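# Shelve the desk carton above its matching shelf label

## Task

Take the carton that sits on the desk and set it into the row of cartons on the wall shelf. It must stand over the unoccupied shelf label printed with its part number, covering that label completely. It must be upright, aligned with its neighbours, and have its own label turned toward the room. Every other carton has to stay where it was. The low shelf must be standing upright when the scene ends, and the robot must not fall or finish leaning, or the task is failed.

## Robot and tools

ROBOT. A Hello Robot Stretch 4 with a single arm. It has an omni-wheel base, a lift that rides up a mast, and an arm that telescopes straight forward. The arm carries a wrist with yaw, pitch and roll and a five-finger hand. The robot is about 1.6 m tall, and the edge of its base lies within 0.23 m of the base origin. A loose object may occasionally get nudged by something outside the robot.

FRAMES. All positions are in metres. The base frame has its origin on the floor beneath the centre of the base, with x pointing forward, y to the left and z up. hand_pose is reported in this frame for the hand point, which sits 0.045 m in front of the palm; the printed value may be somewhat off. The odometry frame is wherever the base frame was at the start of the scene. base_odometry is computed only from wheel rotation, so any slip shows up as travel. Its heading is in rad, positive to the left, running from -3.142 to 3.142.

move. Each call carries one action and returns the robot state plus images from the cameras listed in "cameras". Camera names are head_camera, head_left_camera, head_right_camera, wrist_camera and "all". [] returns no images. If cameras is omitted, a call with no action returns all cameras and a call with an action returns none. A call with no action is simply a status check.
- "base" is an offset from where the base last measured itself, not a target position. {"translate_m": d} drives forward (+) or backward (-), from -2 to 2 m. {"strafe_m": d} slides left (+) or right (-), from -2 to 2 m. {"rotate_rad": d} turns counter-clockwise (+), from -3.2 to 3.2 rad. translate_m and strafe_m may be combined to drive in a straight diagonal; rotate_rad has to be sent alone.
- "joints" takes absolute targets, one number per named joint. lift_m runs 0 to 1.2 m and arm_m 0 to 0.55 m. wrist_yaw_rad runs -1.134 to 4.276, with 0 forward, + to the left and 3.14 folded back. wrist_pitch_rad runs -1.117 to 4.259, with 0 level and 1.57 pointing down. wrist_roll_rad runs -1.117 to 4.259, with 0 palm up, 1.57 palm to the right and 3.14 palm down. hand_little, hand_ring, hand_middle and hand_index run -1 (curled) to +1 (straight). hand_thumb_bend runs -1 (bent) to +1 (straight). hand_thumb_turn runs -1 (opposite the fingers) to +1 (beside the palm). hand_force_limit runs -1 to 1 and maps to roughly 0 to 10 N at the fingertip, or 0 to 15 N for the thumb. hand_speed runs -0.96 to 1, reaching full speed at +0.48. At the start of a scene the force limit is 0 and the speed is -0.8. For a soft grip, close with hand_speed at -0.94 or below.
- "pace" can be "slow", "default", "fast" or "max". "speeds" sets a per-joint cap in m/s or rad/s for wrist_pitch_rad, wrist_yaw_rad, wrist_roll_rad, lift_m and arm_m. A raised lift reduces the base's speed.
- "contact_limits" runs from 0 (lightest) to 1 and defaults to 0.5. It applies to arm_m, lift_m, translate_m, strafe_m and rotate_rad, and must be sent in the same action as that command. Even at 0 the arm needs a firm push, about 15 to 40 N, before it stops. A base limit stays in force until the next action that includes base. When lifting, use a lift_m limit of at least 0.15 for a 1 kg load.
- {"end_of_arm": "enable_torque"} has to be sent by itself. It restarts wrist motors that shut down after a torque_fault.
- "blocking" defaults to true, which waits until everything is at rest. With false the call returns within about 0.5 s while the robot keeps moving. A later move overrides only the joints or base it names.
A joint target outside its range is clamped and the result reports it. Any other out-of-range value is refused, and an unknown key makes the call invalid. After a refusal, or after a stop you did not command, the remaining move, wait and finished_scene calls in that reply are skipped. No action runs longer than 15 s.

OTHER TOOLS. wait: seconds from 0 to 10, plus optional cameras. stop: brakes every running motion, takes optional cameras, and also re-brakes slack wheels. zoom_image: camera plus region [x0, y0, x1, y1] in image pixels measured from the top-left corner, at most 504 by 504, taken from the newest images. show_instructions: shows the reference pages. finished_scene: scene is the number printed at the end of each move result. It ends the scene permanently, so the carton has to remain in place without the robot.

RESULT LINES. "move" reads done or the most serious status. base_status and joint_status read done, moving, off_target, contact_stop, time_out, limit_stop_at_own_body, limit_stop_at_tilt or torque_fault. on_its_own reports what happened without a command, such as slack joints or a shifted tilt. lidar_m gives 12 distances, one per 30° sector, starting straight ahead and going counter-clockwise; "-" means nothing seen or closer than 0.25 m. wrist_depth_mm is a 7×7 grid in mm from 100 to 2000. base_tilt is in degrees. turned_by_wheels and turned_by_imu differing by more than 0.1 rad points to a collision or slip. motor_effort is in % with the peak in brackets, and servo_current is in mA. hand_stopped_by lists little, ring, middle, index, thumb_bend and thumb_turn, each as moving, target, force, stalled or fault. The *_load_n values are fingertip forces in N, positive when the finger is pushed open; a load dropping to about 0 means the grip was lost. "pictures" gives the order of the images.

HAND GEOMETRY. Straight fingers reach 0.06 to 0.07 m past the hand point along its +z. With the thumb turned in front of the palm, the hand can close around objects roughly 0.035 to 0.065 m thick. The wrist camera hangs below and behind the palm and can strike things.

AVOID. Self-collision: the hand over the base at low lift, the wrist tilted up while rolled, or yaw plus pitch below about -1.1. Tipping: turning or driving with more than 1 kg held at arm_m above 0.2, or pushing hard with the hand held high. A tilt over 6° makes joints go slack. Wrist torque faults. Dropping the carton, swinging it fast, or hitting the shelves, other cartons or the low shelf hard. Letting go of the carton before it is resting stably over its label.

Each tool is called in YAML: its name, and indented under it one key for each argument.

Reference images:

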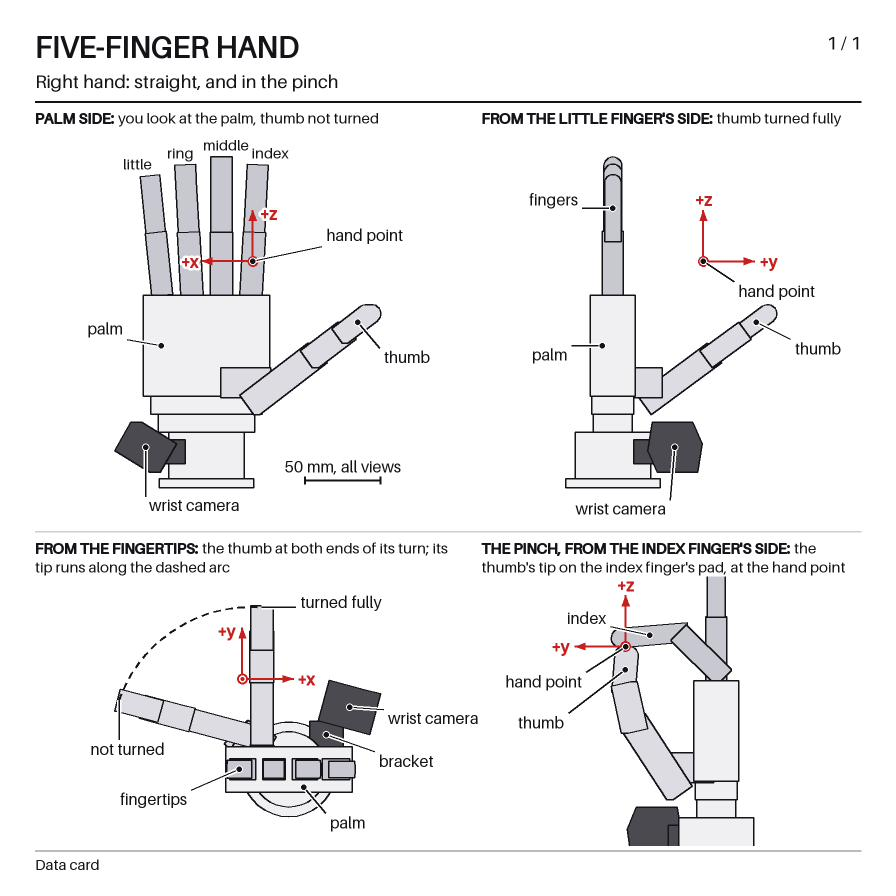

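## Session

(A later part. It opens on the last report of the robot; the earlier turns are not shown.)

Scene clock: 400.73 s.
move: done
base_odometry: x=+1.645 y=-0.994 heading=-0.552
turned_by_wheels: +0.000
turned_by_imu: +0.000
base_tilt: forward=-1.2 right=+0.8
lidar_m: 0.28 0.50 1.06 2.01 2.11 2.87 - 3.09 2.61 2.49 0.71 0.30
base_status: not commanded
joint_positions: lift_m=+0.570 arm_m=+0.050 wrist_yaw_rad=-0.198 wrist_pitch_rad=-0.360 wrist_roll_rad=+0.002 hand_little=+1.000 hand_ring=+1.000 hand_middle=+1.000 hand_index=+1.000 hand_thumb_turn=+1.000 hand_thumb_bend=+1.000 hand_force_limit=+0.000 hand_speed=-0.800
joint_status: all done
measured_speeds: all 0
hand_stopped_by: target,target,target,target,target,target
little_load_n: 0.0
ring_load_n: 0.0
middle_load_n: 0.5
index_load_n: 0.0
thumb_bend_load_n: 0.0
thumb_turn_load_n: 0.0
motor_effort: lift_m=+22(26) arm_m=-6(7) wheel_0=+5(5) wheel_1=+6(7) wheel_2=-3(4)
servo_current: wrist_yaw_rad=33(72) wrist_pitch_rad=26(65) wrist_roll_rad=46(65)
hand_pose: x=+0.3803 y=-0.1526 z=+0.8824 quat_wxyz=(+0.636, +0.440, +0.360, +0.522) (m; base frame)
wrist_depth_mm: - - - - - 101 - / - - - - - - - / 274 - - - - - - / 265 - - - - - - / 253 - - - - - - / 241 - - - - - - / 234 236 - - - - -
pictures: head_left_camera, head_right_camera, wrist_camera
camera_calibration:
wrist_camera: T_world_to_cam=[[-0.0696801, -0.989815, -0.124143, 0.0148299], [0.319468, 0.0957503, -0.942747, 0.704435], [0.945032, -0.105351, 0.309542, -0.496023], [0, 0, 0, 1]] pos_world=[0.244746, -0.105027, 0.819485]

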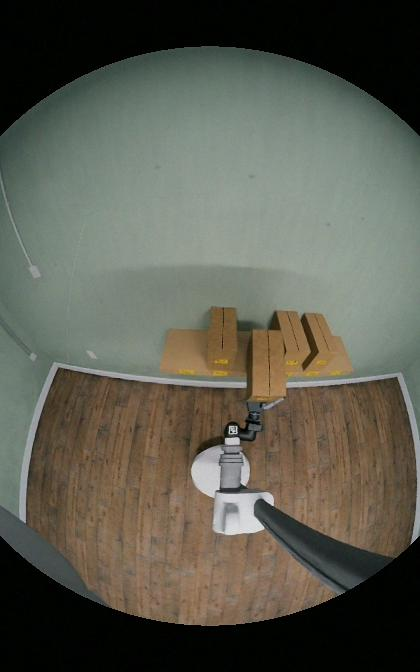

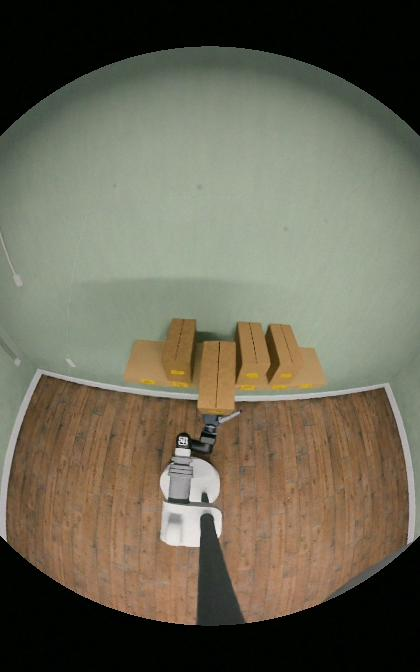

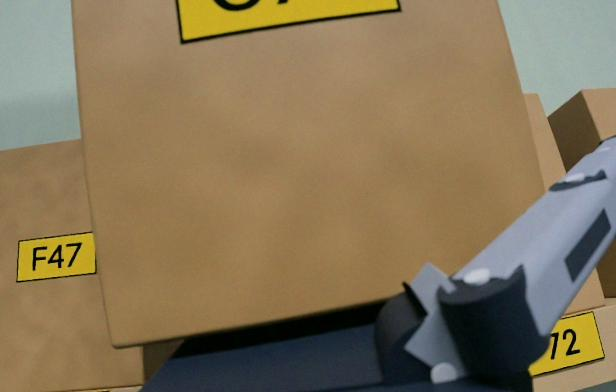

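move:
  base: {"translate_m": 0.012, "strafe_m": 0.002}
  pace: "slow"

move:
  joints: {"lift_m": 0.512}
  speeds: {"lift_m": 0.05}
  cameras: ["wrist_camera"]

move:
  joints: {"lift_m": 0.504}
  speeds: {"lift_m": 0.02}
  cameras: ["wrist_camera"]

Scene clock: 415.47 s.
move: done
base_odometry: x=+1.656 y=-0.998 heading=-0.551
turned_by_wheels: +0.001
turned_by_imu: +0.001
base_tilt: forward=-1.1 right=+0.6
lidar_m: 0.30 0.50 1.06 2.02 2.10 2.88 - 3.10 2.61 2.50 0.69 0.30
base_status: done
joint_positions: lift_m=+0.570 arm_m=+0.050 wrist_yaw_rad=-0.198 wrist_pitch_rad=-0.360 wrist_roll_rad=+0.002 hand_little=+1.000 hand_ring=+1.000 hand_middle=+1.000 hand_index=+1.000 hand_thumb_turn=+1.000 hand_thumb_bend=+1.000 hand_force_limit=+0.000 hand_speed=-0.800
joint_status: not commanded
measured_speeds: all 0
hand_stopped_by: target,target,target,target,target,target
little_load_n: 0.0
ring_load_n: 0.5
middle_load_n: 0.5
index_load_n: 0.0
thumb_bend_load_n: 0.0
thumb_turn_load_n: 0.0
motor_effort: lift_m=+22(22) arm_m=-6(7) wheel_0=+4(10) wheel_1=+8(9) wheel_2=-3(8)
servo_current: wrist_yaw_rad=46(72) wrist_pitch_rad=33(65) wrist_roll_rad=52(59)
hand_pose: x=+0.3803 y=-0.1526 z=+0.8824 quat_wxyz=(+0.636, +0.440, +0.360, +0.522) (m; base frame)
wrist_depth_mm: - - - - - 101 - / - - - - - - - / 262 - - - - - - / 253 - - - - - - / 242 - - - - - - / 230 - - - - - - / 224 224 - - - - -
pictures: none

Scene clock: 417.07 s.
move: done
base_odometry: x=+1.656 y=-0.998 heading=-0.551
turned_by_wheels: +0.000
turned_by_imu: +0.000
base_tilt: forward=-1.0 right=+0.6
lidar_m: 0.31 0.49 1.02 2.01 2.12 2.85 - 3.11 2.60 2.50 0.70 0.32
base_status: not commanded
joint_positions: lift_m=+0.512 arm_m=+0.050 wrist_yaw_rad=-0.198 wrist_pitch_rad=-0.360 wrist_roll_rad=+0.002 hand_little=+1.000 hand_ring=+1.000 hand_middle=+1.000 hand_index=+1.000 hand_thumb_turn=+1.000 hand_thumb_bend=+1.000 hand_force_limit=+0.000 hand_speed=-0.800
joint_status: all done
measured_speeds: all 0
hand_stopped_by: target,target,target,target,target,target
little_load_n: 0.0
ring_load_n: 0.5
middle_load_n: 0.5
index_load_n: 0.0
thumb_bend_load_n: 0.0
thumb_turn_load_n: 0.0
motor_effort: lift_m=+22(26) arm_m=-7(7) wheel_0=+4(5) wheel_1=+8(8) wheel_2=-3(3)
servo_current: wrist_yaw_rad=26(52) wrist_pitch_rad=39(65) wrist_roll_rad=26(65)
hand_pose: x=+0.3803 y=-0.1526 z=+0.8244 quat_wxyz=(+0.636, +0.440, +0.360, +0.522) (m; base frame)
wrist_depth_mm: - - - - - 101 - / 277 - - - - - - / 266 - - - - - - / 253 - - - - - - / 242 - - - - - - / - - - - - - - / - 220 - - - - -
pictures: wrist_camera
camera_calibration:
wrist_camera: T_world_to_cam=[[-0.0696801, -0.989815, -0.124143, 0.00762267], [0.319468, 0.0957503, -0.942747, 0.649787], [0.945032, -0.105351, 0.309542, -0.477975], [0, 0, 0, 1]] pos_world=[0.244646, -0.105027, 0.761485]

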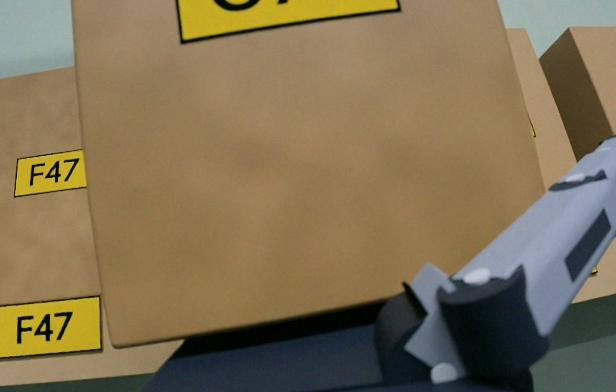

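Scene clock: 417.80 s.
move: done
base_odometry: x=+1.656 y=-0.998 heading=-0.551
turned_by_wheels: +0.000
turned_by_imu: +0.000
base_tilt: forward=-1.2 right=+0.9
lidar_m: 0.31 0.49 1.06 2.02 2.10 2.86 - 3.08 2.64 2.50 0.68 0.30
base_status: not commanded
joint_positions: lift_m=+0.504 arm_m=+0.050 wrist_yaw_rad=-0.198 wrist_pitch_rad=-0.360 wrist_roll_rad=+0.002 hand_little=+1.000 hand_ring=+1.000 hand_middle=+1.000 hand_index=+1.000 hand_thumb_turn=+1.000 hand_thumb_bend=+1.000 hand_force_limit=+0.000 hand_speed=-0.800
joint_status: all done
measured_speeds: all 0
hand_stopped_by: target,target,target,target,target,target
little_load_n: 0.0
ring_load_n: 0.0
middle_load_n: 0.5
index_load_n: 0.0
thumb_bend_load_n: 0.0
thumb_turn_load_n: 0.0
motor_effort: lift_m=+21(25) arm_m=-6(7) wheel_0=+4(4) wheel_1=+8(8) wheel_2=-3(3)
servo_current: wrist_yaw_rad=39(59) wrist_pitch_rad=52(65) wrist_roll_rad=39(52)
hand_pose: x=+0.3803 y=-0.1526 z=+0.8165 quat_wxyz=(+0.636, +0.440, +0.360, +0.522) (m; base frame)
wrist_depth_mm: - - - - - 101 - / 282 - - - - - - / 268 - - - - - - / 254 - - - - - - / 244 - - - - - - / - - - - - - - / 219 222 - - - - -
pictures: wrist_camera
camera_calibration:
wrist_camera: T_world_to_cam=[[-0.0696801, -0.989815, -0.124143, 0.00662952], [0.319468, 0.0957503, -0.942747, 0.642245], [0.945032, -0.105351, 0.309542, -0.475498], [0, 0, 0, 1]] pos_world=[0.244646, -0.105027, 0.753485]

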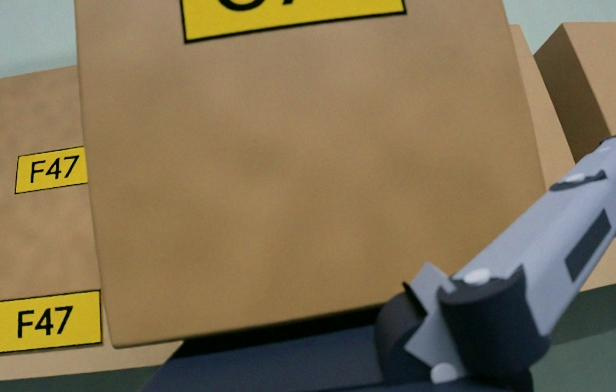

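move:
  joints: {"lift_m": 0.497}
  speeds: {"lift_m": 0.02}
  cameras: ["wrist_camera"]

Scene clock: 419.93 s.
move: done
base_odometry: x=+1.656 y=-0.998 heading=-0.551
turned_by_wheels: +0.000
turned_by_imu: +0.000
base_tilt: forward=-1.1 right=+0.8
lidar_m: 0.30 0.49 1.04 2.02 2.12 2.88 - 3.07 2.60 2.50 0.70 0.30
base_status: not commanded
joint_positions: lift_m=+0.497 arm_m=+0.050 wrist_yaw_rad=-0.198 wrist_pitch_rad=-0.360 wrist_roll_rad=+0.002 hand_little=+1.000 hand_ring=+1.000 hand_middle=+1.000 hand_index=+1.000 hand_thumb_turn=+1.000 hand_thumb_bend=+1.000 hand_force_limit=+0.000 hand_speed=-0.800
joint_status: all done
measured_speeds: all 0
hand_stopped_by: target,target,target,target,target,target
little_load_n: 0.0
ring_load_n: 0.0
middle_load_n: 0.0
index_load_n: 0.0
thumb_bend_load_n: 0.0
thumb_turn_load_n: 0.0
motor_effort: lift_m=+20(25) arm_m=-6(7) wheel_0=+4(4) wheel_1=+8(8) wheel_2=-3(3)
servo_current: wrist_yaw_rad=39(46) wrist_pitch_rad=46(46) wrist_roll_rad=33(59)
hand_pose: x=+0.3803 y=-0.1526 z=+0.8096 quat_wxyz=(+0.636, +0.440, +0.360, +0.522) (m; base frame)
wrist_depth_mm: - - - - - - - / 285 - - - - - - / 271 - - - - - - / 257 - - - - - - / 245 - - - - - - / - - - - - - - / 220 222 - - - - -
pictures: wrist_camera
camera_calibration:
wrist_camera: T_world_to_cam=[[-0.0696801, -0.989815, -0.124143, 0.00578535], [0.319468, 0.0957503, -0.942747, 0.635835], [0.945032, -0.105351, 0.309542, -0.473394], [0, 0, 0, 1]] pos_world=[0.244646, -0.105027, 0.746685]

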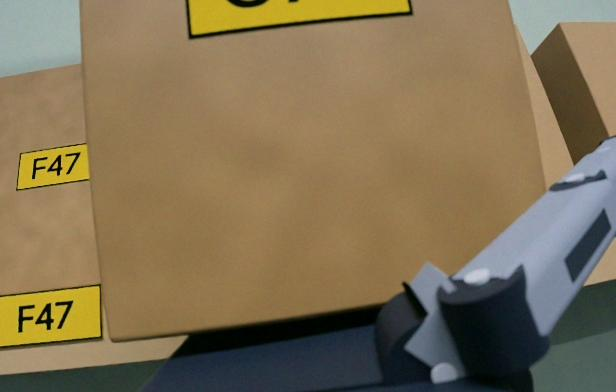

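move:
  joints: {"lift_m": 0.546, "wrist_pitch_rad": -0.177, "arm_m": 0.0395}
  speeds: {"wrist_pitch_rad": 0.12, "lift_m": 0.033, "arm_m": 0.01}
  cameras: ["wrist_camera"]

move:
  joints: {"lift_m": 0.585, "wrist_pitch_rad": -0.03, "arm_m": 0.031}
  speeds: {"wrist_pitch_rad": 0.12, "lift_m": 0.033, "arm_m": 0.01}
  cameras: ["wrist_camera", "head_left_camera", "head_right_camera"]

zoom_image:
  camera: "head_right_camera"
  region: [150, 310, 270, 430]

zoom_image:
  camera: "head_left_camera"
  region: [200, 300, 320, 420]

Scene clock: 429.93 s.
move: done
base_odometry: x=+1.656 y=-0.998 heading=-0.551
turned_by_wheels: +0.000
turned_by_imu: +0.000
base_tilt: forward=-1.2 right=+0.8
lidar_m: 0.31 0.49 1.02 2.01 2.11 2.86 - 3.10 2.61 2.51 0.68 0.32
base_status: not commanded
joint_positions: lift_m=+0.546 arm_m=+0.040 wrist_yaw_rad=-0.198 wrist_pitch_rad=-0.174 wrist_roll_rad=+0.002 hand_little=+1.000 hand_ring=+1.000 hand_middle=+1.000 hand_index=+1.000 hand_thumb_turn=+1.000 hand_thumb_bend=+1.000 hand_force_limit=+0.000 hand_speed=-0.800
joint_status: all done
measured_speeds: all 0
hand_stopped_by: target,target,target,target,target,target
little_load_n: 0.0
ring_load_n: 0.0
middle_load_n: 0.0
index_load_n: 0.0
thumb_bend_load_n: 0.0
thumb_turn_load_n: 0.0
motor_effort: lift_m=+24(31) arm_m=-7(10) wheel_0=+4(5) wheel_1=+8(8) wheel_2=-3(3)
servo_current: wrist_yaw_rad=52(65) wrist_pitch_rad=33(46) wrist_roll_rad=26(65)
hand_pose: x=+0.3910 y=-0.1569 z=+0.8214 quat_wxyz=(+0.592, +0.498, +0.407, +0.486) (m; base frame)
wrist_depth_mm: - - - - - - - / 249 - - - - - - / 243 - - - - - - / 239 - - - - - - / 234 - - - - - - / - - - - - - - / 221 - - - - - -
pictures: wrist_camera
camera_calibration:
wrist_camera: T_world_to_cam=[[-0.0943538, -0.984859, -0.145429, 0.0317244], [0.143406, 0.131111, -0.980941, 0.749649], [0.985156, -0.113411, 0.128864, -0.35623], [0, 0, 0, 1]] pos_world=[0.246431, -0.107444, 0.78588]

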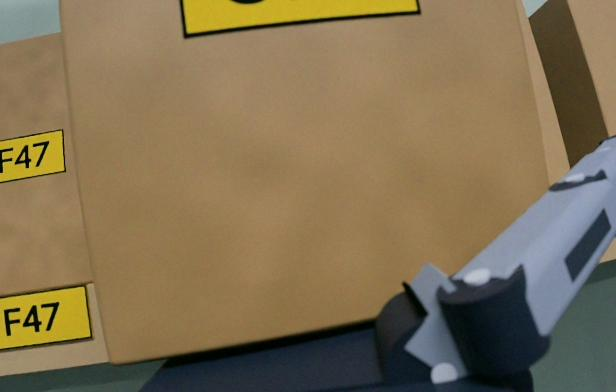

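Scene clock: 431.53 s.
move: done
base_odometry: x=+1.656 y=-0.998 heading=-0.551
turned_by_wheels: +0.000
turned_by_imu: +0.000
base_tilt: forward=-1.2 right=+0.8
lidar_m: 0.32 0.51 1.03 2.02 2.10 2.87 - 3.08 2.62 2.50 0.70 0.34
base_status: not commanded
joint_positions: lift_m=+0.585 arm_m=+0.031 wrist_yaw_rad=-0.198 wrist_pitch_rad=-0.028 wrist_roll_rad=+0.002 hand_little=+1.000 hand_ring=+1.000 hand_middle=+1.000 hand_index=+1.000 hand_thumb_turn=+1.000 hand_thumb_bend=+1.000 hand_force_limit=+0.000 hand_speed=-0.800
joint_status: all done
measured_speeds: all 0
hand_stopped_by: target,target,target,target,target,target
little_load_n: 0.0
ring_load_n: 0.0
middle_load_n: 0.0
index_load_n: 0.0
thumb_bend_load_n: 0.0
thumb_turn_load_n: 0.0
motor_effort: lift_m=+25(29) arm_m=-7(9) wheel_0=+4(4) wheel_1=+8(8) wheel_2=-3(3)
servo_current: wrist_yaw_rad=52(59) wrist_pitch_rad=39(65) wrist_roll_rad=52(65)
hand_pose: x=+0.3943 y=-0.1592 z=+0.8292 quat_wxyz=(+0.554, +0.540, +0.441, +0.455) (m; base frame)
wrist_depth_mm: - - - - - - - / 232 - - - - - - / 233 - - - - - - / 234 - - - - - - / 234 - - - - - - / - - - - - - - / 230 - - - - - -
pictures: head_left_camera, head_right_camera, wrist_camera
camera_calibration:
wrist_camera: T_world_to_cam=[[-0.116211, -0.980474, -0.158638, 0.0511236], [0.00217326, 0.159469, -0.987201, 0.822457], [0.993222, -0.115069, -0.0164012, -0.243643], [0, 0, 0, 1]] pos_world=[0.246145, -0.109066, 0.816045]

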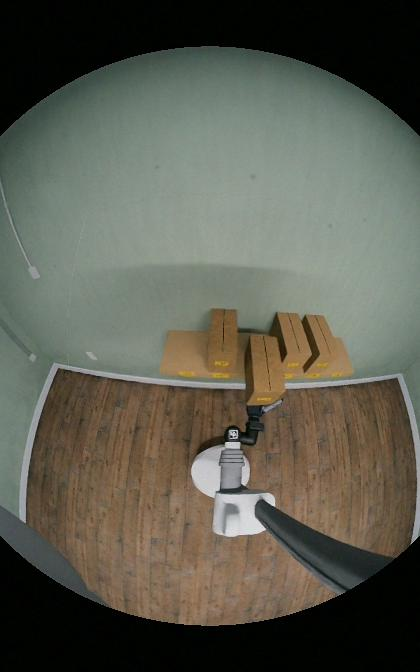

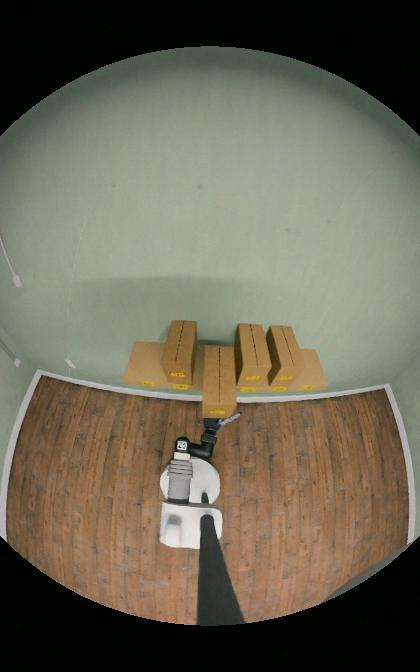

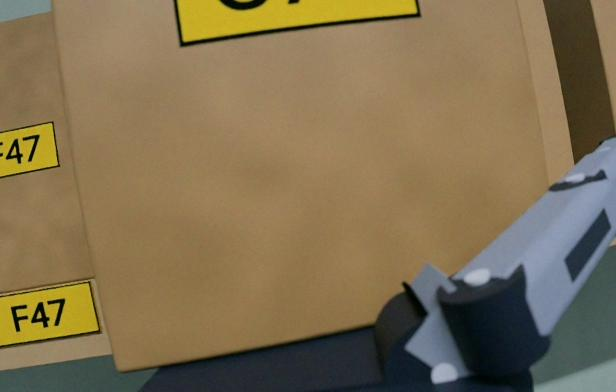

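Scaled by 4.200 from the camera's 420x672 image, which has a finer 600x960 frame.

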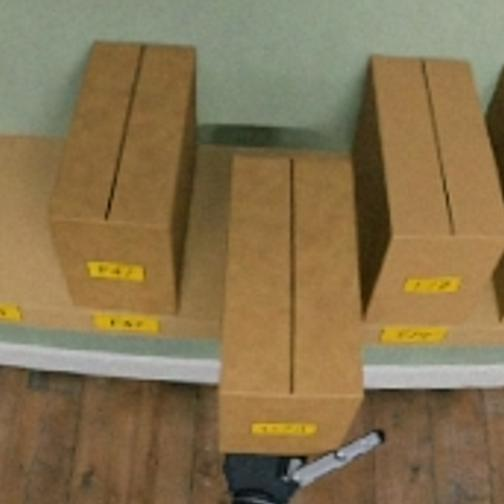

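Scaled by 4.200 from the camera's 420x672 image, which has a finer 600x960 frame.

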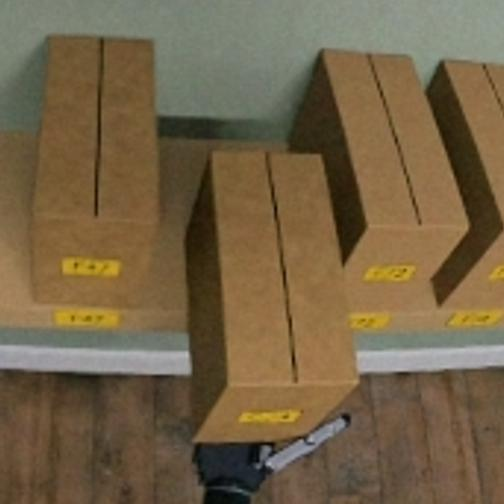

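move:
  joints: {"lift_m": 0.592, "wrist_pitch_rad": 0.03}
  speeds: {"wrist_pitch_rad": 0.1, "lift_m": 0.02}
  cameras: ["wrist_camera"]

move:
  base: {"strafe_m": -0.036}
  joints: {"wrist_yaw_rad": 0.0}
  speeds: {"wrist_yaw_rad": 0.3}
  pace: "slow"
  cameras: ["wrist_camera", "head_left_camera", "head_right_camera"]

zoom_image:
  camera: "head_right_camera"
  region: [150, 310, 270, 430]

zoom_image:
  camera: "head_left_camera"
  region: [200, 300, 320, 420]

Scene clock: 447.40 s.
move: done
base_odometry: x=+1.656 y=-0.998 heading=-0.551
turned_by_wheels: +0.000
turned_by_imu: +0.000
base_tilt: forward=-1.0 right=+0.4
lidar_m: 0.33 0.49 1.05 2.01 2.10 2.88 - 3.11 2.62 2.50 0.69 0.33
base_status: not commanded
joint_positions: lift_m=+0.592 arm_m=+0.031 wrist_yaw_rad=-0.198 wrist_pitch_rad=+0.032 wrist_roll_rad=+0.002 hand_little=+1.000 hand_ring=+1.000 hand_middle=+1.000 hand_index=+1.000 hand_thumb_turn=+1.000 hand_thumb_bend=+1.000 hand_force_limit=+0.000 hand_speed=-0.800
joint_status: all done
measured_speeds: all 0
hand_stopped_by: target,target,target,target,target,target
little_load_n: 0.0
ring_load_n: 0.0
middle_load_n: 0.0
index_load_n: 0.0
thumb_bend_load_n: 0.0
thumb_turn_load_n: 0.0
motor_effort: lift_m=+24(28) arm_m=-7(7) wheel_0=+4(5) wheel_1=+8(8) wheel_2=-3(3)
servo_current: wrist_yaw_rad=46(59) wrist_pitch_rad=33(59) wrist_roll_rad=39(59)
hand_pose: x=+0.3978 y=-0.1599 z=+0.8229 quat_wxyz=(+0.538, +0.556, +0.455, +0.441) (m; base frame)
wrist_depth_mm: - - - - - - - / - - - - - - - / 226 - - - - - - / 229 - - - - - - / 230 - - - - - - / - - - - - - - / - - - - - - -
pictures: wrist_camera
camera_calibration:
wrist_camera: T_world_to_cam=[[-0.125626, -0.978582, -0.16308, 0.0575037], [-0.0558823, 0.171101, -0.983667, 0.838445], [0.990503, -0.114461, -0.0761802, -0.196966], [0, 0, 0, 1]] pos_world=[0.249174, -0.109732, 0.819124]

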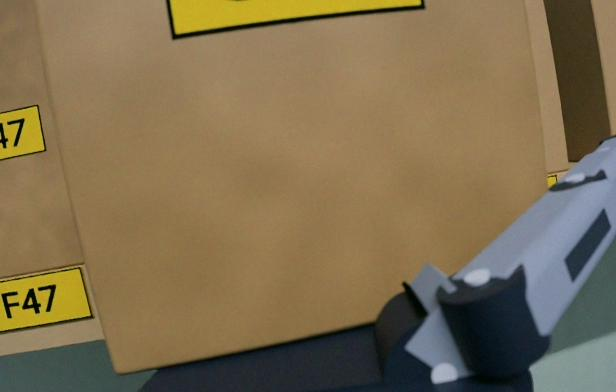

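Scene clock: 448.80 s.
move: done
base_odometry: x=+1.637 y=-1.028 heading=-0.551
turned_by_wheels: +0.001
turned_by_imu: +0.001
base_tilt: forward=-1.2 right=+0.7
lidar_m: 0.32 0.49 1.06 2.05 2.14 2.88 - 3.07 2.58 2.47 0.69 0.35
base_status: done
joint_positions: lift_m=+0.592 arm_m=+0.031 wrist_yaw_rad=-0.005 wrist_pitch_rad=+0.032 wrist_roll_rad=+0.002 hand_little=+1.000 hand_ring=+1.000 hand_middle=+1.000 hand_index=+1.000 hand_thumb_turn=+1.000 hand_thumb_bend=+1.000 hand_force_limit=+0.000 hand_speed=-0.800
joint_status: all done
measured_speeds: all 0
hand_stopped_by: target,target,target,target,target,target
little_load_n: 0.0
ring_load_n: 0.0
middle_load_n: -2.0
index_load_n: 0.0
thumb_bend_load_n: 0.0
thumb_turn_load_n: 0.0
motor_effort: lift_m=+24(25) arm_m=+4(7) wheel_0=+17(19) wheel_1=-3(12) wheel_2=-6(6)
servo_current: wrist_yaw_rad=46(91) wrist_pitch_rad=33(46) wrist_roll_rad=33(59)
hand_pose: x=+0.4245 y=-0.1195 z=+0.8230 quat_wxyz=(+0.493, +0.510, +0.506, +0.491) (m; base frame)
wrist_depth_mm: - - - - - - - / 236 - - - - - - / 238 - - - - - - / 241 - - - - - - / 244 - - - - - - / - - - - - - - / - - - - - - -
pictures: head_left_camera, head_right_camera, wrist_camera
camera_calibration:
wrist_camera: T_world_to_cam=[[0.0640061, -0.984546, -0.16301, 0.0191748], [-0.0875923, 0.157172, -0.983679, 0.844825], [0.994098, 0.0772398, -0.0761787, -0.197416], [0, 0, 0, 1]] pos_world=[0.269024, -0.0986556, 0.819124]

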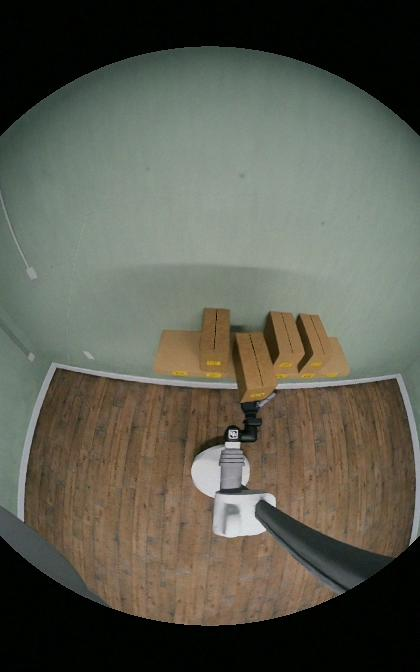

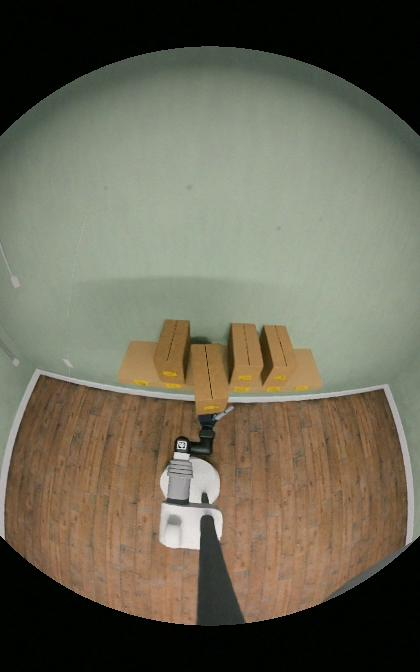

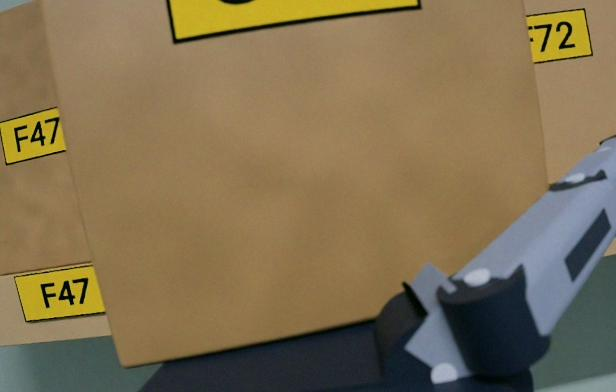

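Scaled by 4.200 from the camera's 420x672 image, which has a finer 600x960 frame.

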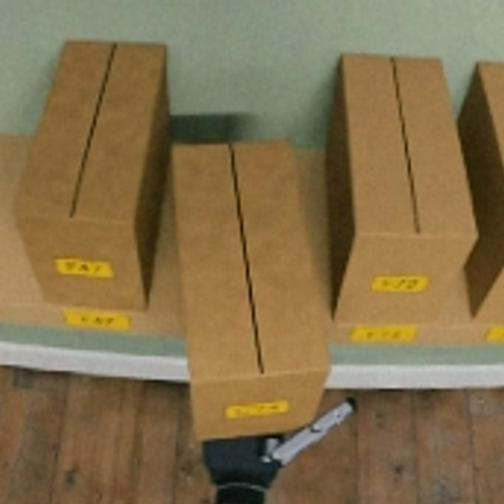

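Scaled by 4.200 from the camera's 420x672 image, which has a finer 600x960 frame.

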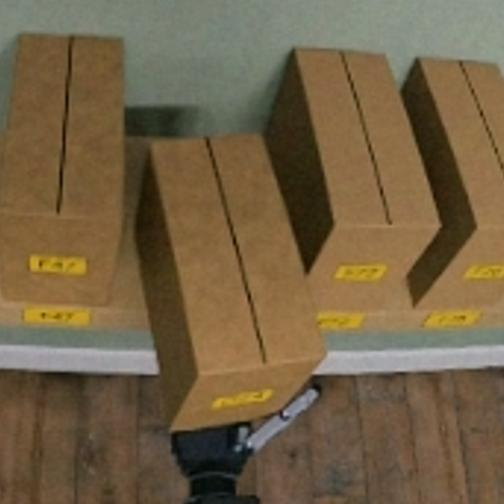

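move:
  joints: {"arm_m": 0.002}
  speeds: {"arm_m": 0.02}
  cameras: ["wrist_camera"]

move:
  base: {"strafe_m": -0.037, "translate_m": -0.01}
  joints: {"wrist_yaw_rad": 0.17}
  speeds: {"wrist_yaw_rad": 0.3}
  pace: "slow"
  cameras: ["wrist_camera", "head_left_camera", "head_right_camera"]

zoom_image:
  camera: "head_right_camera"
  region: [150, 310, 270, 430]

zoom_image:
  camera: "head_left_camera"
  region: [200, 300, 320, 420]

Scene clock: 465.77 s.
move: done
base_odometry: x=+1.637 y=-1.029 heading=-0.552
turned_by_wheels: -0.001
turned_by_imu: -0.001
base_tilt: forward=-1.2 right=+0.7
lidar_m: 0.33 0.49 1.02 2.04 2.13 2.90 - 3.08 2.58 2.46 0.69 0.35
base_status: not commanded
joint_positions: lift_m=+0.592 arm_m=+0.002 wrist_yaw_rad=-0.002 wrist_pitch_rad=+0.032 wrist_roll_rad=+0.002 hand_little=+1.000 hand_ring=+1.000 hand_middle=+1.000 hand_index=+1.000 hand_thumb_turn=+1.000 hand_thumb_bend=+1.000 hand_force_limit=+0.000 hand_speed=-0.800
joint_status: all done
measured_speeds: all 0
hand_stopped_by: target,target,target,target,target,target
little_load_n: 0.0
ring_load_n: 0.0
middle_load_n: 0.0
index_load_n: 0.0
thumb_bend_load_n: 0.0
thumb_turn_load_n: 0.0
motor_effort: lift_m=+24(24) arm_m=-7(10) wheel_0=+5(17) wheel_1=-3(3) wheel_2=-4(6)
servo_current: wrist_yaw_rad=46(59) wrist_pitch_rad=26(46) wrist_roll_rad=52(59)
hand_pose: x=+0.3961 y=-0.1189 z=+0.8230 quat_wxyz=(+0.492, +0.509, +0.507, +0.492) (m; base frame)
wrist_depth_mm: 259 108 109 112 114 117 239 / 263 109 111 114 116 118 242 / 266 111 113 115 118 121 245 / 272 265 114 117 119 123 - / 274 268 116 119 121 124 - / 274 267 118 120 121 - - / - - - - - - -
pictures: wrist_camera
camera_calibration:
wrist_camera: T_world_to_cam=[[0.0667736, -0.984355, -0.163054, 0.0205839], [-0.0880364, 0.156968, -0.983672, 0.842386], [0.993877, 0.080038, -0.0761778, -0.168871], [0, 0, 0, 1]] pos_world=[0.240623, -0.0984501, 0.819124]

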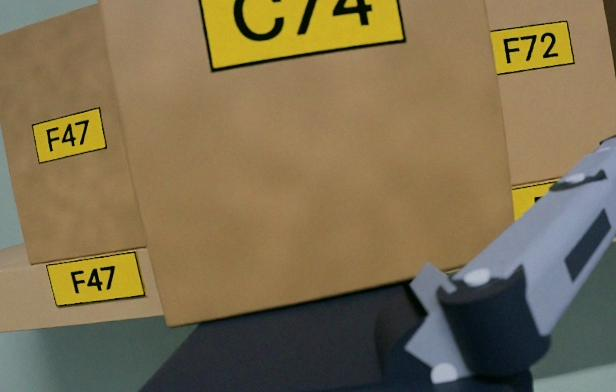

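Scene clock: 467.27 s.
move: done
base_odometry: x=+1.610 y=-1.055 heading=-0.551
turned_by_wheels: +0.000
turned_by_imu: +0.000
base_tilt: forward=-1.2 right=+0.9
lidar_m: 0.33 0.50 1.07 2.09 2.17 2.93 - 3.07 2.55 2.43 0.71 0.38
base_status: done
joint_positions: lift_m=+0.592 arm_m=+0.002 wrist_yaw_rad=+0.168 wrist_pitch_rad=+0.032 wrist_roll_rad=+0.002 hand_little=+1.000 hand_ring=+1.000 hand_middle=+1.000 hand_index=+1.000 hand_thumb_turn=+1.000 hand_thumb_bend=+1.000 hand_force_limit=+0.000 hand_speed=-0.800
joint_status: all done
measured_speeds: all 0
hand_stopped_by: target,target,target,target,target,target
little_load_n: 0.0
ring_load_n: 0.0
middle_load_n: 0.0
index_load_n: 0.0
thumb_bend_load_n: 0.0
thumb_turn_load_n: 0.0
motor_effort: lift_m=+24(24) arm_m=-7(7) wheel_0=+7(13) wheel_1=-7(12) wheel_2=+5(6)
servo_current: wrist_yaw_rad=26(78) wrist_pitch_rad=26(52) wrist_roll_rad=59(65)
hand_pose: x=+0.4130 y=-0.0794 z=+0.8230 quat_wxyz=(+0.449, +0.464, +0.548, +0.532) (m; base frame)
wrist_depth_mm: - 111 108 106 104 101 - / 301 113 110 108 106 104 - / - 293 112 110 108 105 - / - 300 115 113 110 108 - / 327 304 118 115 112 - - / 329 303 119 117 - - - / - - - - - - -
pictures: head_left_camera, head_right_camera, wrist_camera
camera_calibration:
wrist_camera: T_world_to_cam=[[0.232629, -0.958798, -0.163068, -0.00815702], [-0.113371, 0.139791, -0.983669, 0.846777], [0.965935, 0.247317, -0.0761805, -0.164008], [0, 0, 0, 1]] pos_world=[0.256319, -0.0856307, 0.819124]

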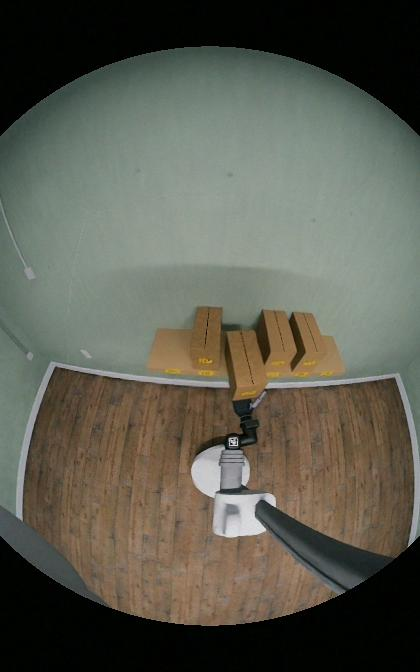

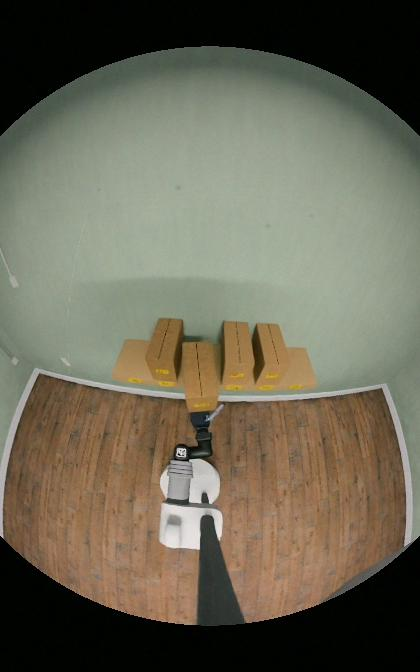

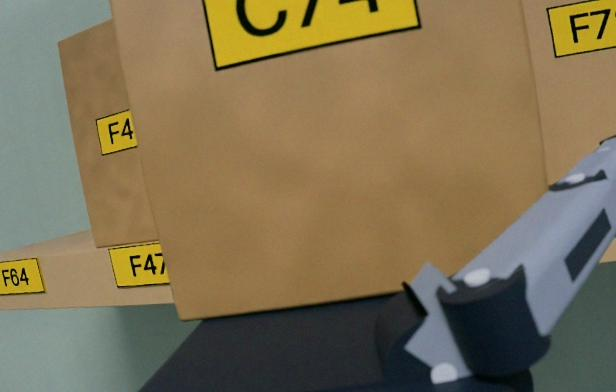

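Scaled by 4.200 from the camera's 420x672 image, which has a finer 600x960 frame.

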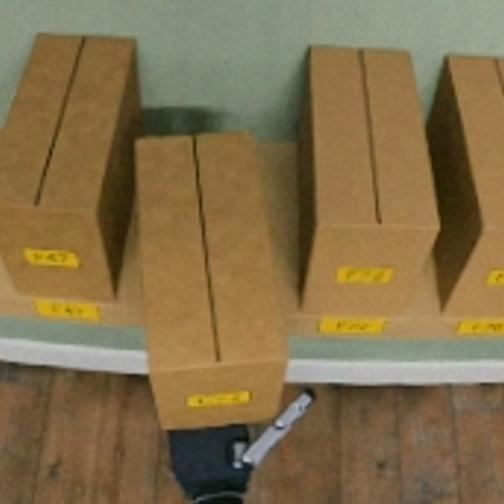

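Scaled by 4.200 from the camera's 420x672 image, which has a finer 600x960 frame.

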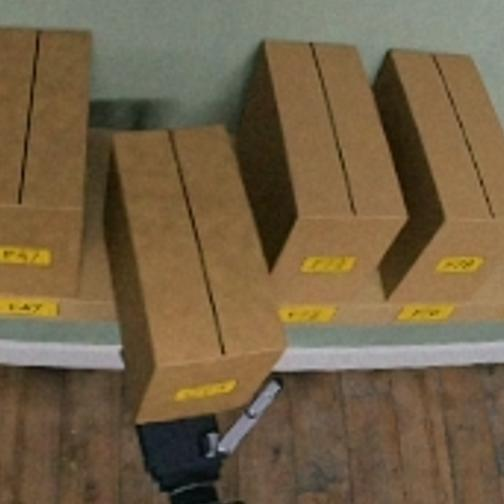

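move:
  joints: {"lift_m": 0.583, "wrist_pitch_rad": -0.03, "arm_m": 0.004}
  speeds: {"wrist_pitch_rad": 0.12, "lift_m": 0.02, "arm_m": 0.01}

move:
  joints: {"lift_m": 0.546, "wrist_pitch_rad": -0.177, "arm_m": 0.012}
  speeds: {"wrist_pitch_rad": 0.12, "lift_m": 0.033, "arm_m": 0.01}
  cameras: ["wrist_camera"]

move:
  joints: {"lift_m": 0.507, "wrist_pitch_rad": -0.345, "arm_m": 0.02}
  speeds: {"wrist_pitch_rad": 0.13, "lift_m": 0.03, "arm_m": 0.01}
  cameras: ["wrist_camera"]

Scene clock: 483.17 s.
move: done
base_odometry: x=+1.610 y=-1.055 heading=-0.551
turned_by_wheels: +0.000
turned_by_imu: +0.000
base_tilt: forward=-1.3 right=+0.7
lidar_m: 0.34 0.52 1.05 2.09 2.18 2.90 - 3.07 2.54 2.43 0.69 0.36
base_status: not commanded
joint_positions: lift_m=+0.583 arm_m=+0.004 wrist_yaw_rad=+0.168 wrist_pitch_rad=-0.018 wrist_roll_rad=+0.002 hand_little=+1.000 hand_ring=+1.000 hand_middle=+1.000 hand_index=+1.000 hand_thumb_turn=+1.000 hand_thumb_bend=+1.000 hand_force_limit=+0.000 hand_speed=-0.800
joint_status: all done
measured_speeds: all 0
hand_stopped_by: target,target,target,target,target,target
little_load_n: 0.0
ring_load_n: -0.5
middle_load_n: 0.0
index_load_n: 0.0
thumb_bend_load_n: 0.0
thumb_turn_load_n: 0.0
motor_effort: lift_m=+19(23) arm_m=+7(9) wheel_0=+7(7) wheel_1=-7(7) wheel_2=+5(5)
servo_current: wrist_yaw_rad=46(59) wrist_pitch_rad=52(85) wrist_roll_rad=52(52)
hand_pose: x=+0.4117 y=-0.0799 z=+0.8255 quat_wxyz=(+0.460, +0.453, +0.535, +0.545) (m; base frame)
wrist_depth_mm: - 114 112 109 107 105 - / - 298 113 111 108 105 - / - 297 114 112 110 - - / - 301 116 113 111 109 - / 345 306 118 115 113 - - / 325 304 119 116 - - - / - - - - - - -
pictures: none

Scene clock: 484.83 s.
move: done
base_odometry: x=+1.610 y=-1.055 heading=-0.551
turned_by_wheels: +0.000
turned_by_imu: +0.000
base_tilt: forward=-1.3 right=+0.6
lidar_m: 0.31 0.51 1.06 2.09 2.18 2.93 - 3.09 2.53 2.43 0.70 0.36
base_status: not commanded
joint_positions: lift_m=+0.546 arm_m=+0.012 wrist_yaw_rad=+0.168 wrist_pitch_rad=-0.165 wrist_roll_rad=+0.002 hand_little=+1.000 hand_ring=+1.000 hand_middle=+1.000 hand_index=+1.000 hand_thumb_turn=+1.000 hand_thumb_bend=+1.000 hand_force_limit=+0.000 hand_speed=-0.800
joint_status: all done
measured_speeds: all 0
hand_stopped_by: target,target,target,target,target,target
little_load_n: 0.0
ring_load_n: 0.0
middle_load_n: 0.0
index_load_n: 0.0
thumb_bend_load_n: 0.0
thumb_turn_load_n: 0.0
motor_effort: lift_m=+19(26) arm_m=+7(10) wheel_0=+7(7) wheel_1=-7(7) wheel_2=+5(5)
servo_current: wrist_yaw_rad=46(72) wrist_pitch_rad=39(85) wrist_roll_rad=33(59)
hand_pose: x=+0.4081 y=-0.0818 z=+0.8200 quat_wxyz=(+0.492, +0.418, +0.494, +0.583) (m; base frame)
wrist_depth_mm: - 118 114 112 110 107 - / - 317 115 112 110 107 - / - 314 115 113 110 - - / - 307 116 113 110 108 - / - 306 116 113 111 - - / 317 296 117 114 - - - / - - - - - - -
pictures: wrist_camera
camera_calibration:
wrist_camera: T_world_to_cam=[[0.262737, -0.953711, -0.146305, -0.0354303], [0.0781506, 0.172168, -0.981963, 0.766804], [0.961697, 0.246564, 0.119768, -0.317848], [0, 0, 0, 1]] pos_world=[0.255057, -0.0874398, 0.785858]

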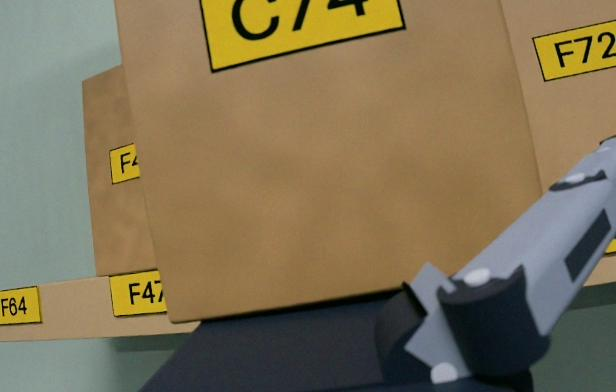

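Scene clock: 486.53 s.
move: done
base_odometry: x=+1.610 y=-1.055 heading=-0.551
turned_by_wheels: +0.000
turned_by_imu: +0.000
base_tilt: forward=-1.1 right=+0.7
lidar_m: 0.31 0.51 1.06 2.08 2.18 2.89 - 3.06 2.52 2.43 0.70 0.34
base_status: not commanded
joint_positions: lift_m=+0.507 arm_m=+0.020 wrist_yaw_rad=+0.168 wrist_pitch_rad=-0.327 wrist_roll_rad=+0.002 hand_little=+1.000 hand_ring=+1.000 hand_middle=+1.000 hand_index=+1.000 hand_thumb_turn=+1.000 hand_thumb_bend=+1.000 hand_force_limit=+0.000 hand_speed=-0.800
joint_status: all done
measured_speeds: all 0
hand_stopped_by: target,target,target,target,target,target
little_load_n: 0.5
ring_load_n: 0.0
middle_load_n: 0.0
index_load_n: 0.0
thumb_bend_load_n: 0.0
thumb_turn_load_n: 0.0
motor_effort: lift_m=+19(23) arm_m=+7(9) wheel_0=+7(7) wheel_1=-7(7) wheel_2=+5(5)
servo_current: wrist_yaw_rad=20(65) wrist_pitch_rad=78(111) wrist_roll_rad=33(78)
hand_pose: x=+0.3981 y=-0.0849 z=+0.8134 quat_wxyz=(+0.524, +0.376, +0.445, +0.621) (m; base frame)
wrist_depth_mm: - 124 121 118 115 - 245 / - - 120 118 114 112 236 / - 342 119 116 113 111 - / - 324 119 116 112 110 - / - 312 117 114 112 - - / 315 301 117 114 - - - / 310 290 - - - - -
pictures: wrist_camera
camera_calibration:
wrist_camera: T_world_to_cam=[[0.284816, -0.949961, -0.128269, -0.0597711], [0.233386, 0.198506, -0.951907, 0.677635], [0.929737, 0.241182, 0.278246, -0.423407], [0, 0, 0, 1]] pos_world=[0.25253, -0.0891764, 0.75519]

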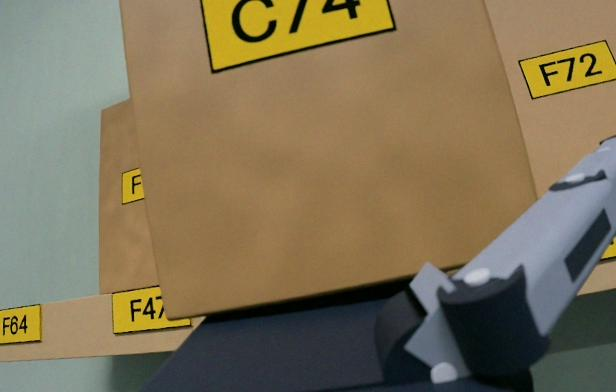

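move:
  joints: {"lift_m": 0.512, "wrist_pitch_rad": -0.37}
  speeds: {"wrist_pitch_rad": 0.1, "lift_m": 0.02}
  cameras: ["wrist_camera"]

move:
  joints: {"lift_m": 0.56}
  speeds: {"lift_m": 0.04}
  cameras: ["wrist_camera", "head_left_camera", "head_right_camera"]

zoom_image:
  camera: "head_right_camera"
  region: [150, 310, 270, 430]

zoom_image:
  camera: "head_left_camera"
  region: [200, 300, 320, 420]

Scene clock: 489.93 s.
move: off_target
base_odometry: x=+1.610 y=-1.055 heading=-0.551
turned_by_wheels: +0.000
turned_by_imu: +0.000
base_tilt: forward=-1.3 right=+0.6
lidar_m: 0.30 0.49 1.06 2.10 2.19 2.90 - 3.08 2.53 2.43 0.70 0.34
base_status: not commanded
joint_positions: lift_m=+0.511 arm_m=+0.020 wrist_yaw_rad=+0.168 wrist_pitch_rad=-0.342 wrist_roll_rad=+0.002 hand_little=+1.000 hand_ring=+1.000 hand_middle=+1.000 hand_index=+1.000 hand_thumb_turn=+1.000 hand_thumb_bend=+1.000 hand_force_limit=+0.000 hand_speed=-0.800
joint_status: wrist_pitch_rad off_target (ended at -0.342, target -0.370); the others done
measured_speeds: all 0
hand_stopped_by: target,target,target,target,target,target
little_load_n: 0.0
ring_load_n: 0.0
middle_load_n: 1.0
index_load_n: -0.5
thumb_bend_load_n: 0.0
thumb_turn_load_n: 0.0
on_its_own: wrist_pitch_rad is at rest, and its servo_current (156 mA) is outside its rest range (0 to 130 mA)
motor_effort: lift_m=+27(28) arm_m=+7(7) wheel_0=+7(7) wheel_1=-7(7) wheel_2=+5(5)
servo_current: wrist_yaw_rad=33(52) wrist_pitch_rad=156(189) wrist_roll_rad=52(59)
hand_pose: x=+0.3962 y=-0.0852 z=+0.8206 quat_wxyz=(+0.527, +0.372, +0.440, +0.625) (m; base frame)
wrist_depth_mm: - 123 121 117 114 - 244 / - - 120 117 114 110 - / - 342 118 116 113 110 - / - 320 118 115 112 109 - / - 314 117 114 112 - - / 317 303 116 114 - - - / 310 289 - - - - -
pictures: wrist_camera
camera_calibration:
wrist_camera: T_world_to_cam=[[0.28671, -0.949629, -0.1265, -0.0608252], [0.247293, 0.200929, -0.947879, 0.676356], [0.92555, 0.240484, 0.292445, -0.433666], [0, 0, 0, 1]] pos_world=[0.251561, -0.089371, 0.760233]

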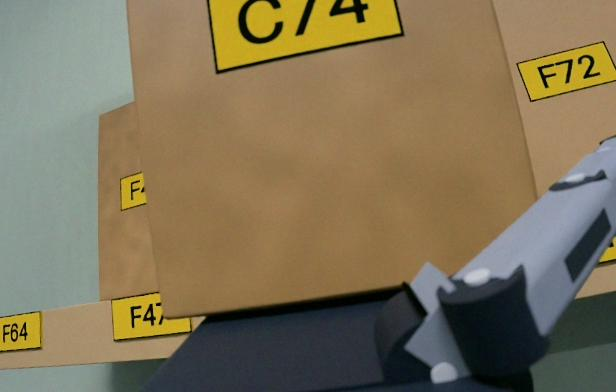

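Scene clock: 491.57 s.
move: done
base_odometry: x=+1.610 y=-1.055 heading=-0.551
turned_by_wheels: +0.000
turned_by_imu: +0.000
base_tilt: forward=-1.1 right=+0.7
lidar_m: 0.30 0.50 1.07 2.09 2.17 2.91 - 3.07 2.54 2.43 0.70 0.32
base_status: not commanded
joint_positions: lift_m=+0.559 arm_m=+0.020 wrist_yaw_rad=+0.168 wrist_pitch_rad=-0.342 wrist_roll_rad=+0.002 hand_little=+1.000 hand_ring=+1.000 hand_middle=+1.000 hand_index=+1.000 hand_thumb_turn=+1.000 hand_thumb_bend=+1.000 hand_force_limit=+0.000 hand_speed=-0.800
joint_status: all done
measured_speeds: all 0
hand_stopped_by: target,target,target,target,target,target
little_load_n: 0.0
ring_load_n: 0.0
middle_load_n: 0.5
index_load_n: 0.0
thumb_bend_load_n: 0.0
thumb_turn_load_n: 0.0
on_its_own: wrist_pitch_rad is at rest, and its servo_current (156 mA) is outside its rest range (0 to 130 mA)
motor_effort: lift_m=+27(33) arm_m=+7(7) wheel_0=+7(7) wheel_1=-7(7) wheel_2=+5(5)
servo_current: wrist_yaw_rad=52(65) wrist_pitch_rad=156(189) wrist_roll_rad=52(65)
hand_pose: x=+0.3962 y=-0.0852 z=+0.8686 quat_wxyz=(+0.527, +0.372, +0.440, +0.625) (m; base frame)
wrist_depth_mm: - 124 120 117 114 - - / - - 120 117 113 110 - / - 122 118 116 113 110 - / - 324 118 115 112 109 - / - 312 117 114 111 - - / - 298 117 113 - - - / 309 294 - - - - -
pictures: head_left_camera, head_right_camera, wrist_camera
camera_calibration:
wrist_camera: T_world_to_cam=[[0.28671, -0.949629, -0.1265, -0.0547532], [0.247293, 0.200929, -0.947879, 0.721855], [0.92555, 0.240484, 0.292445, -0.447703], [0, 0, 0, 1]] pos_world=[0.251561, -0.089371, 0.808233]

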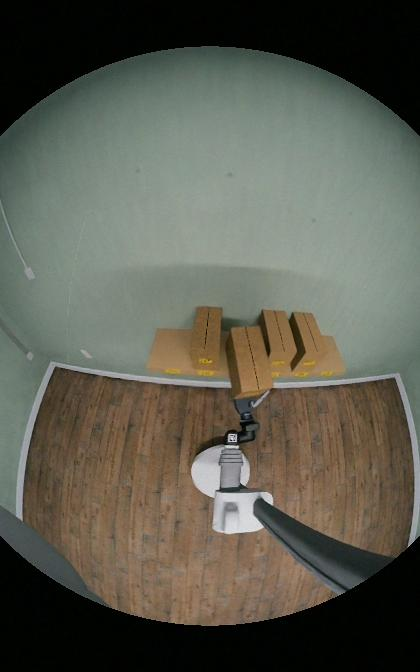

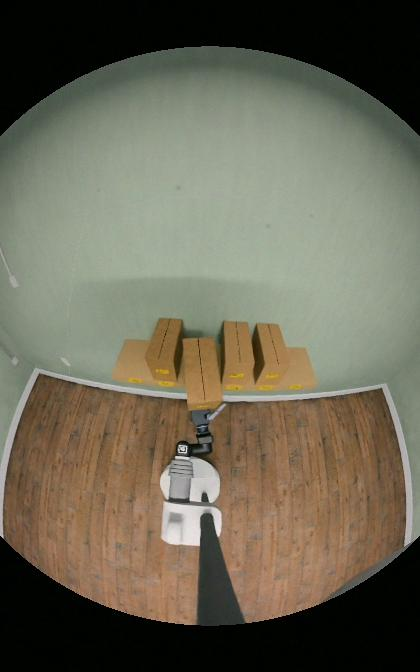

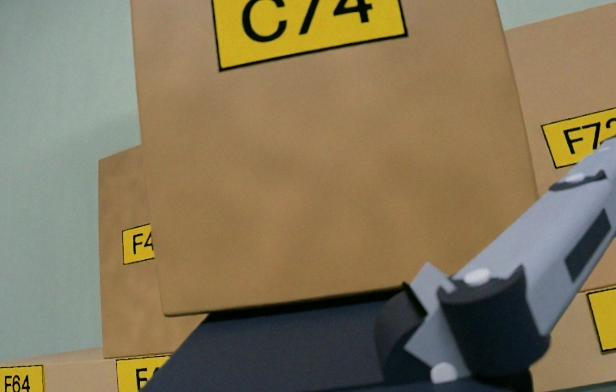

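Scaled by 4.200 from the camera's 420x672 image, which has a finer 600x960 frame.

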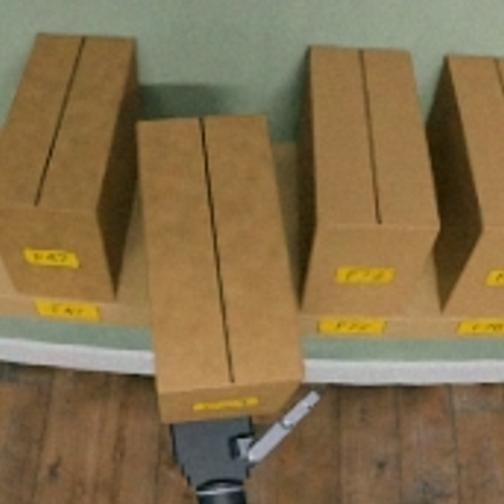

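Scaled by 4.200 from the camera's 420x672 image, which has a finer 600x960 frame.

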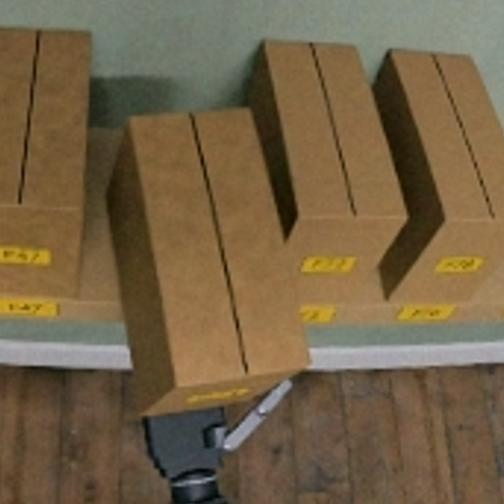

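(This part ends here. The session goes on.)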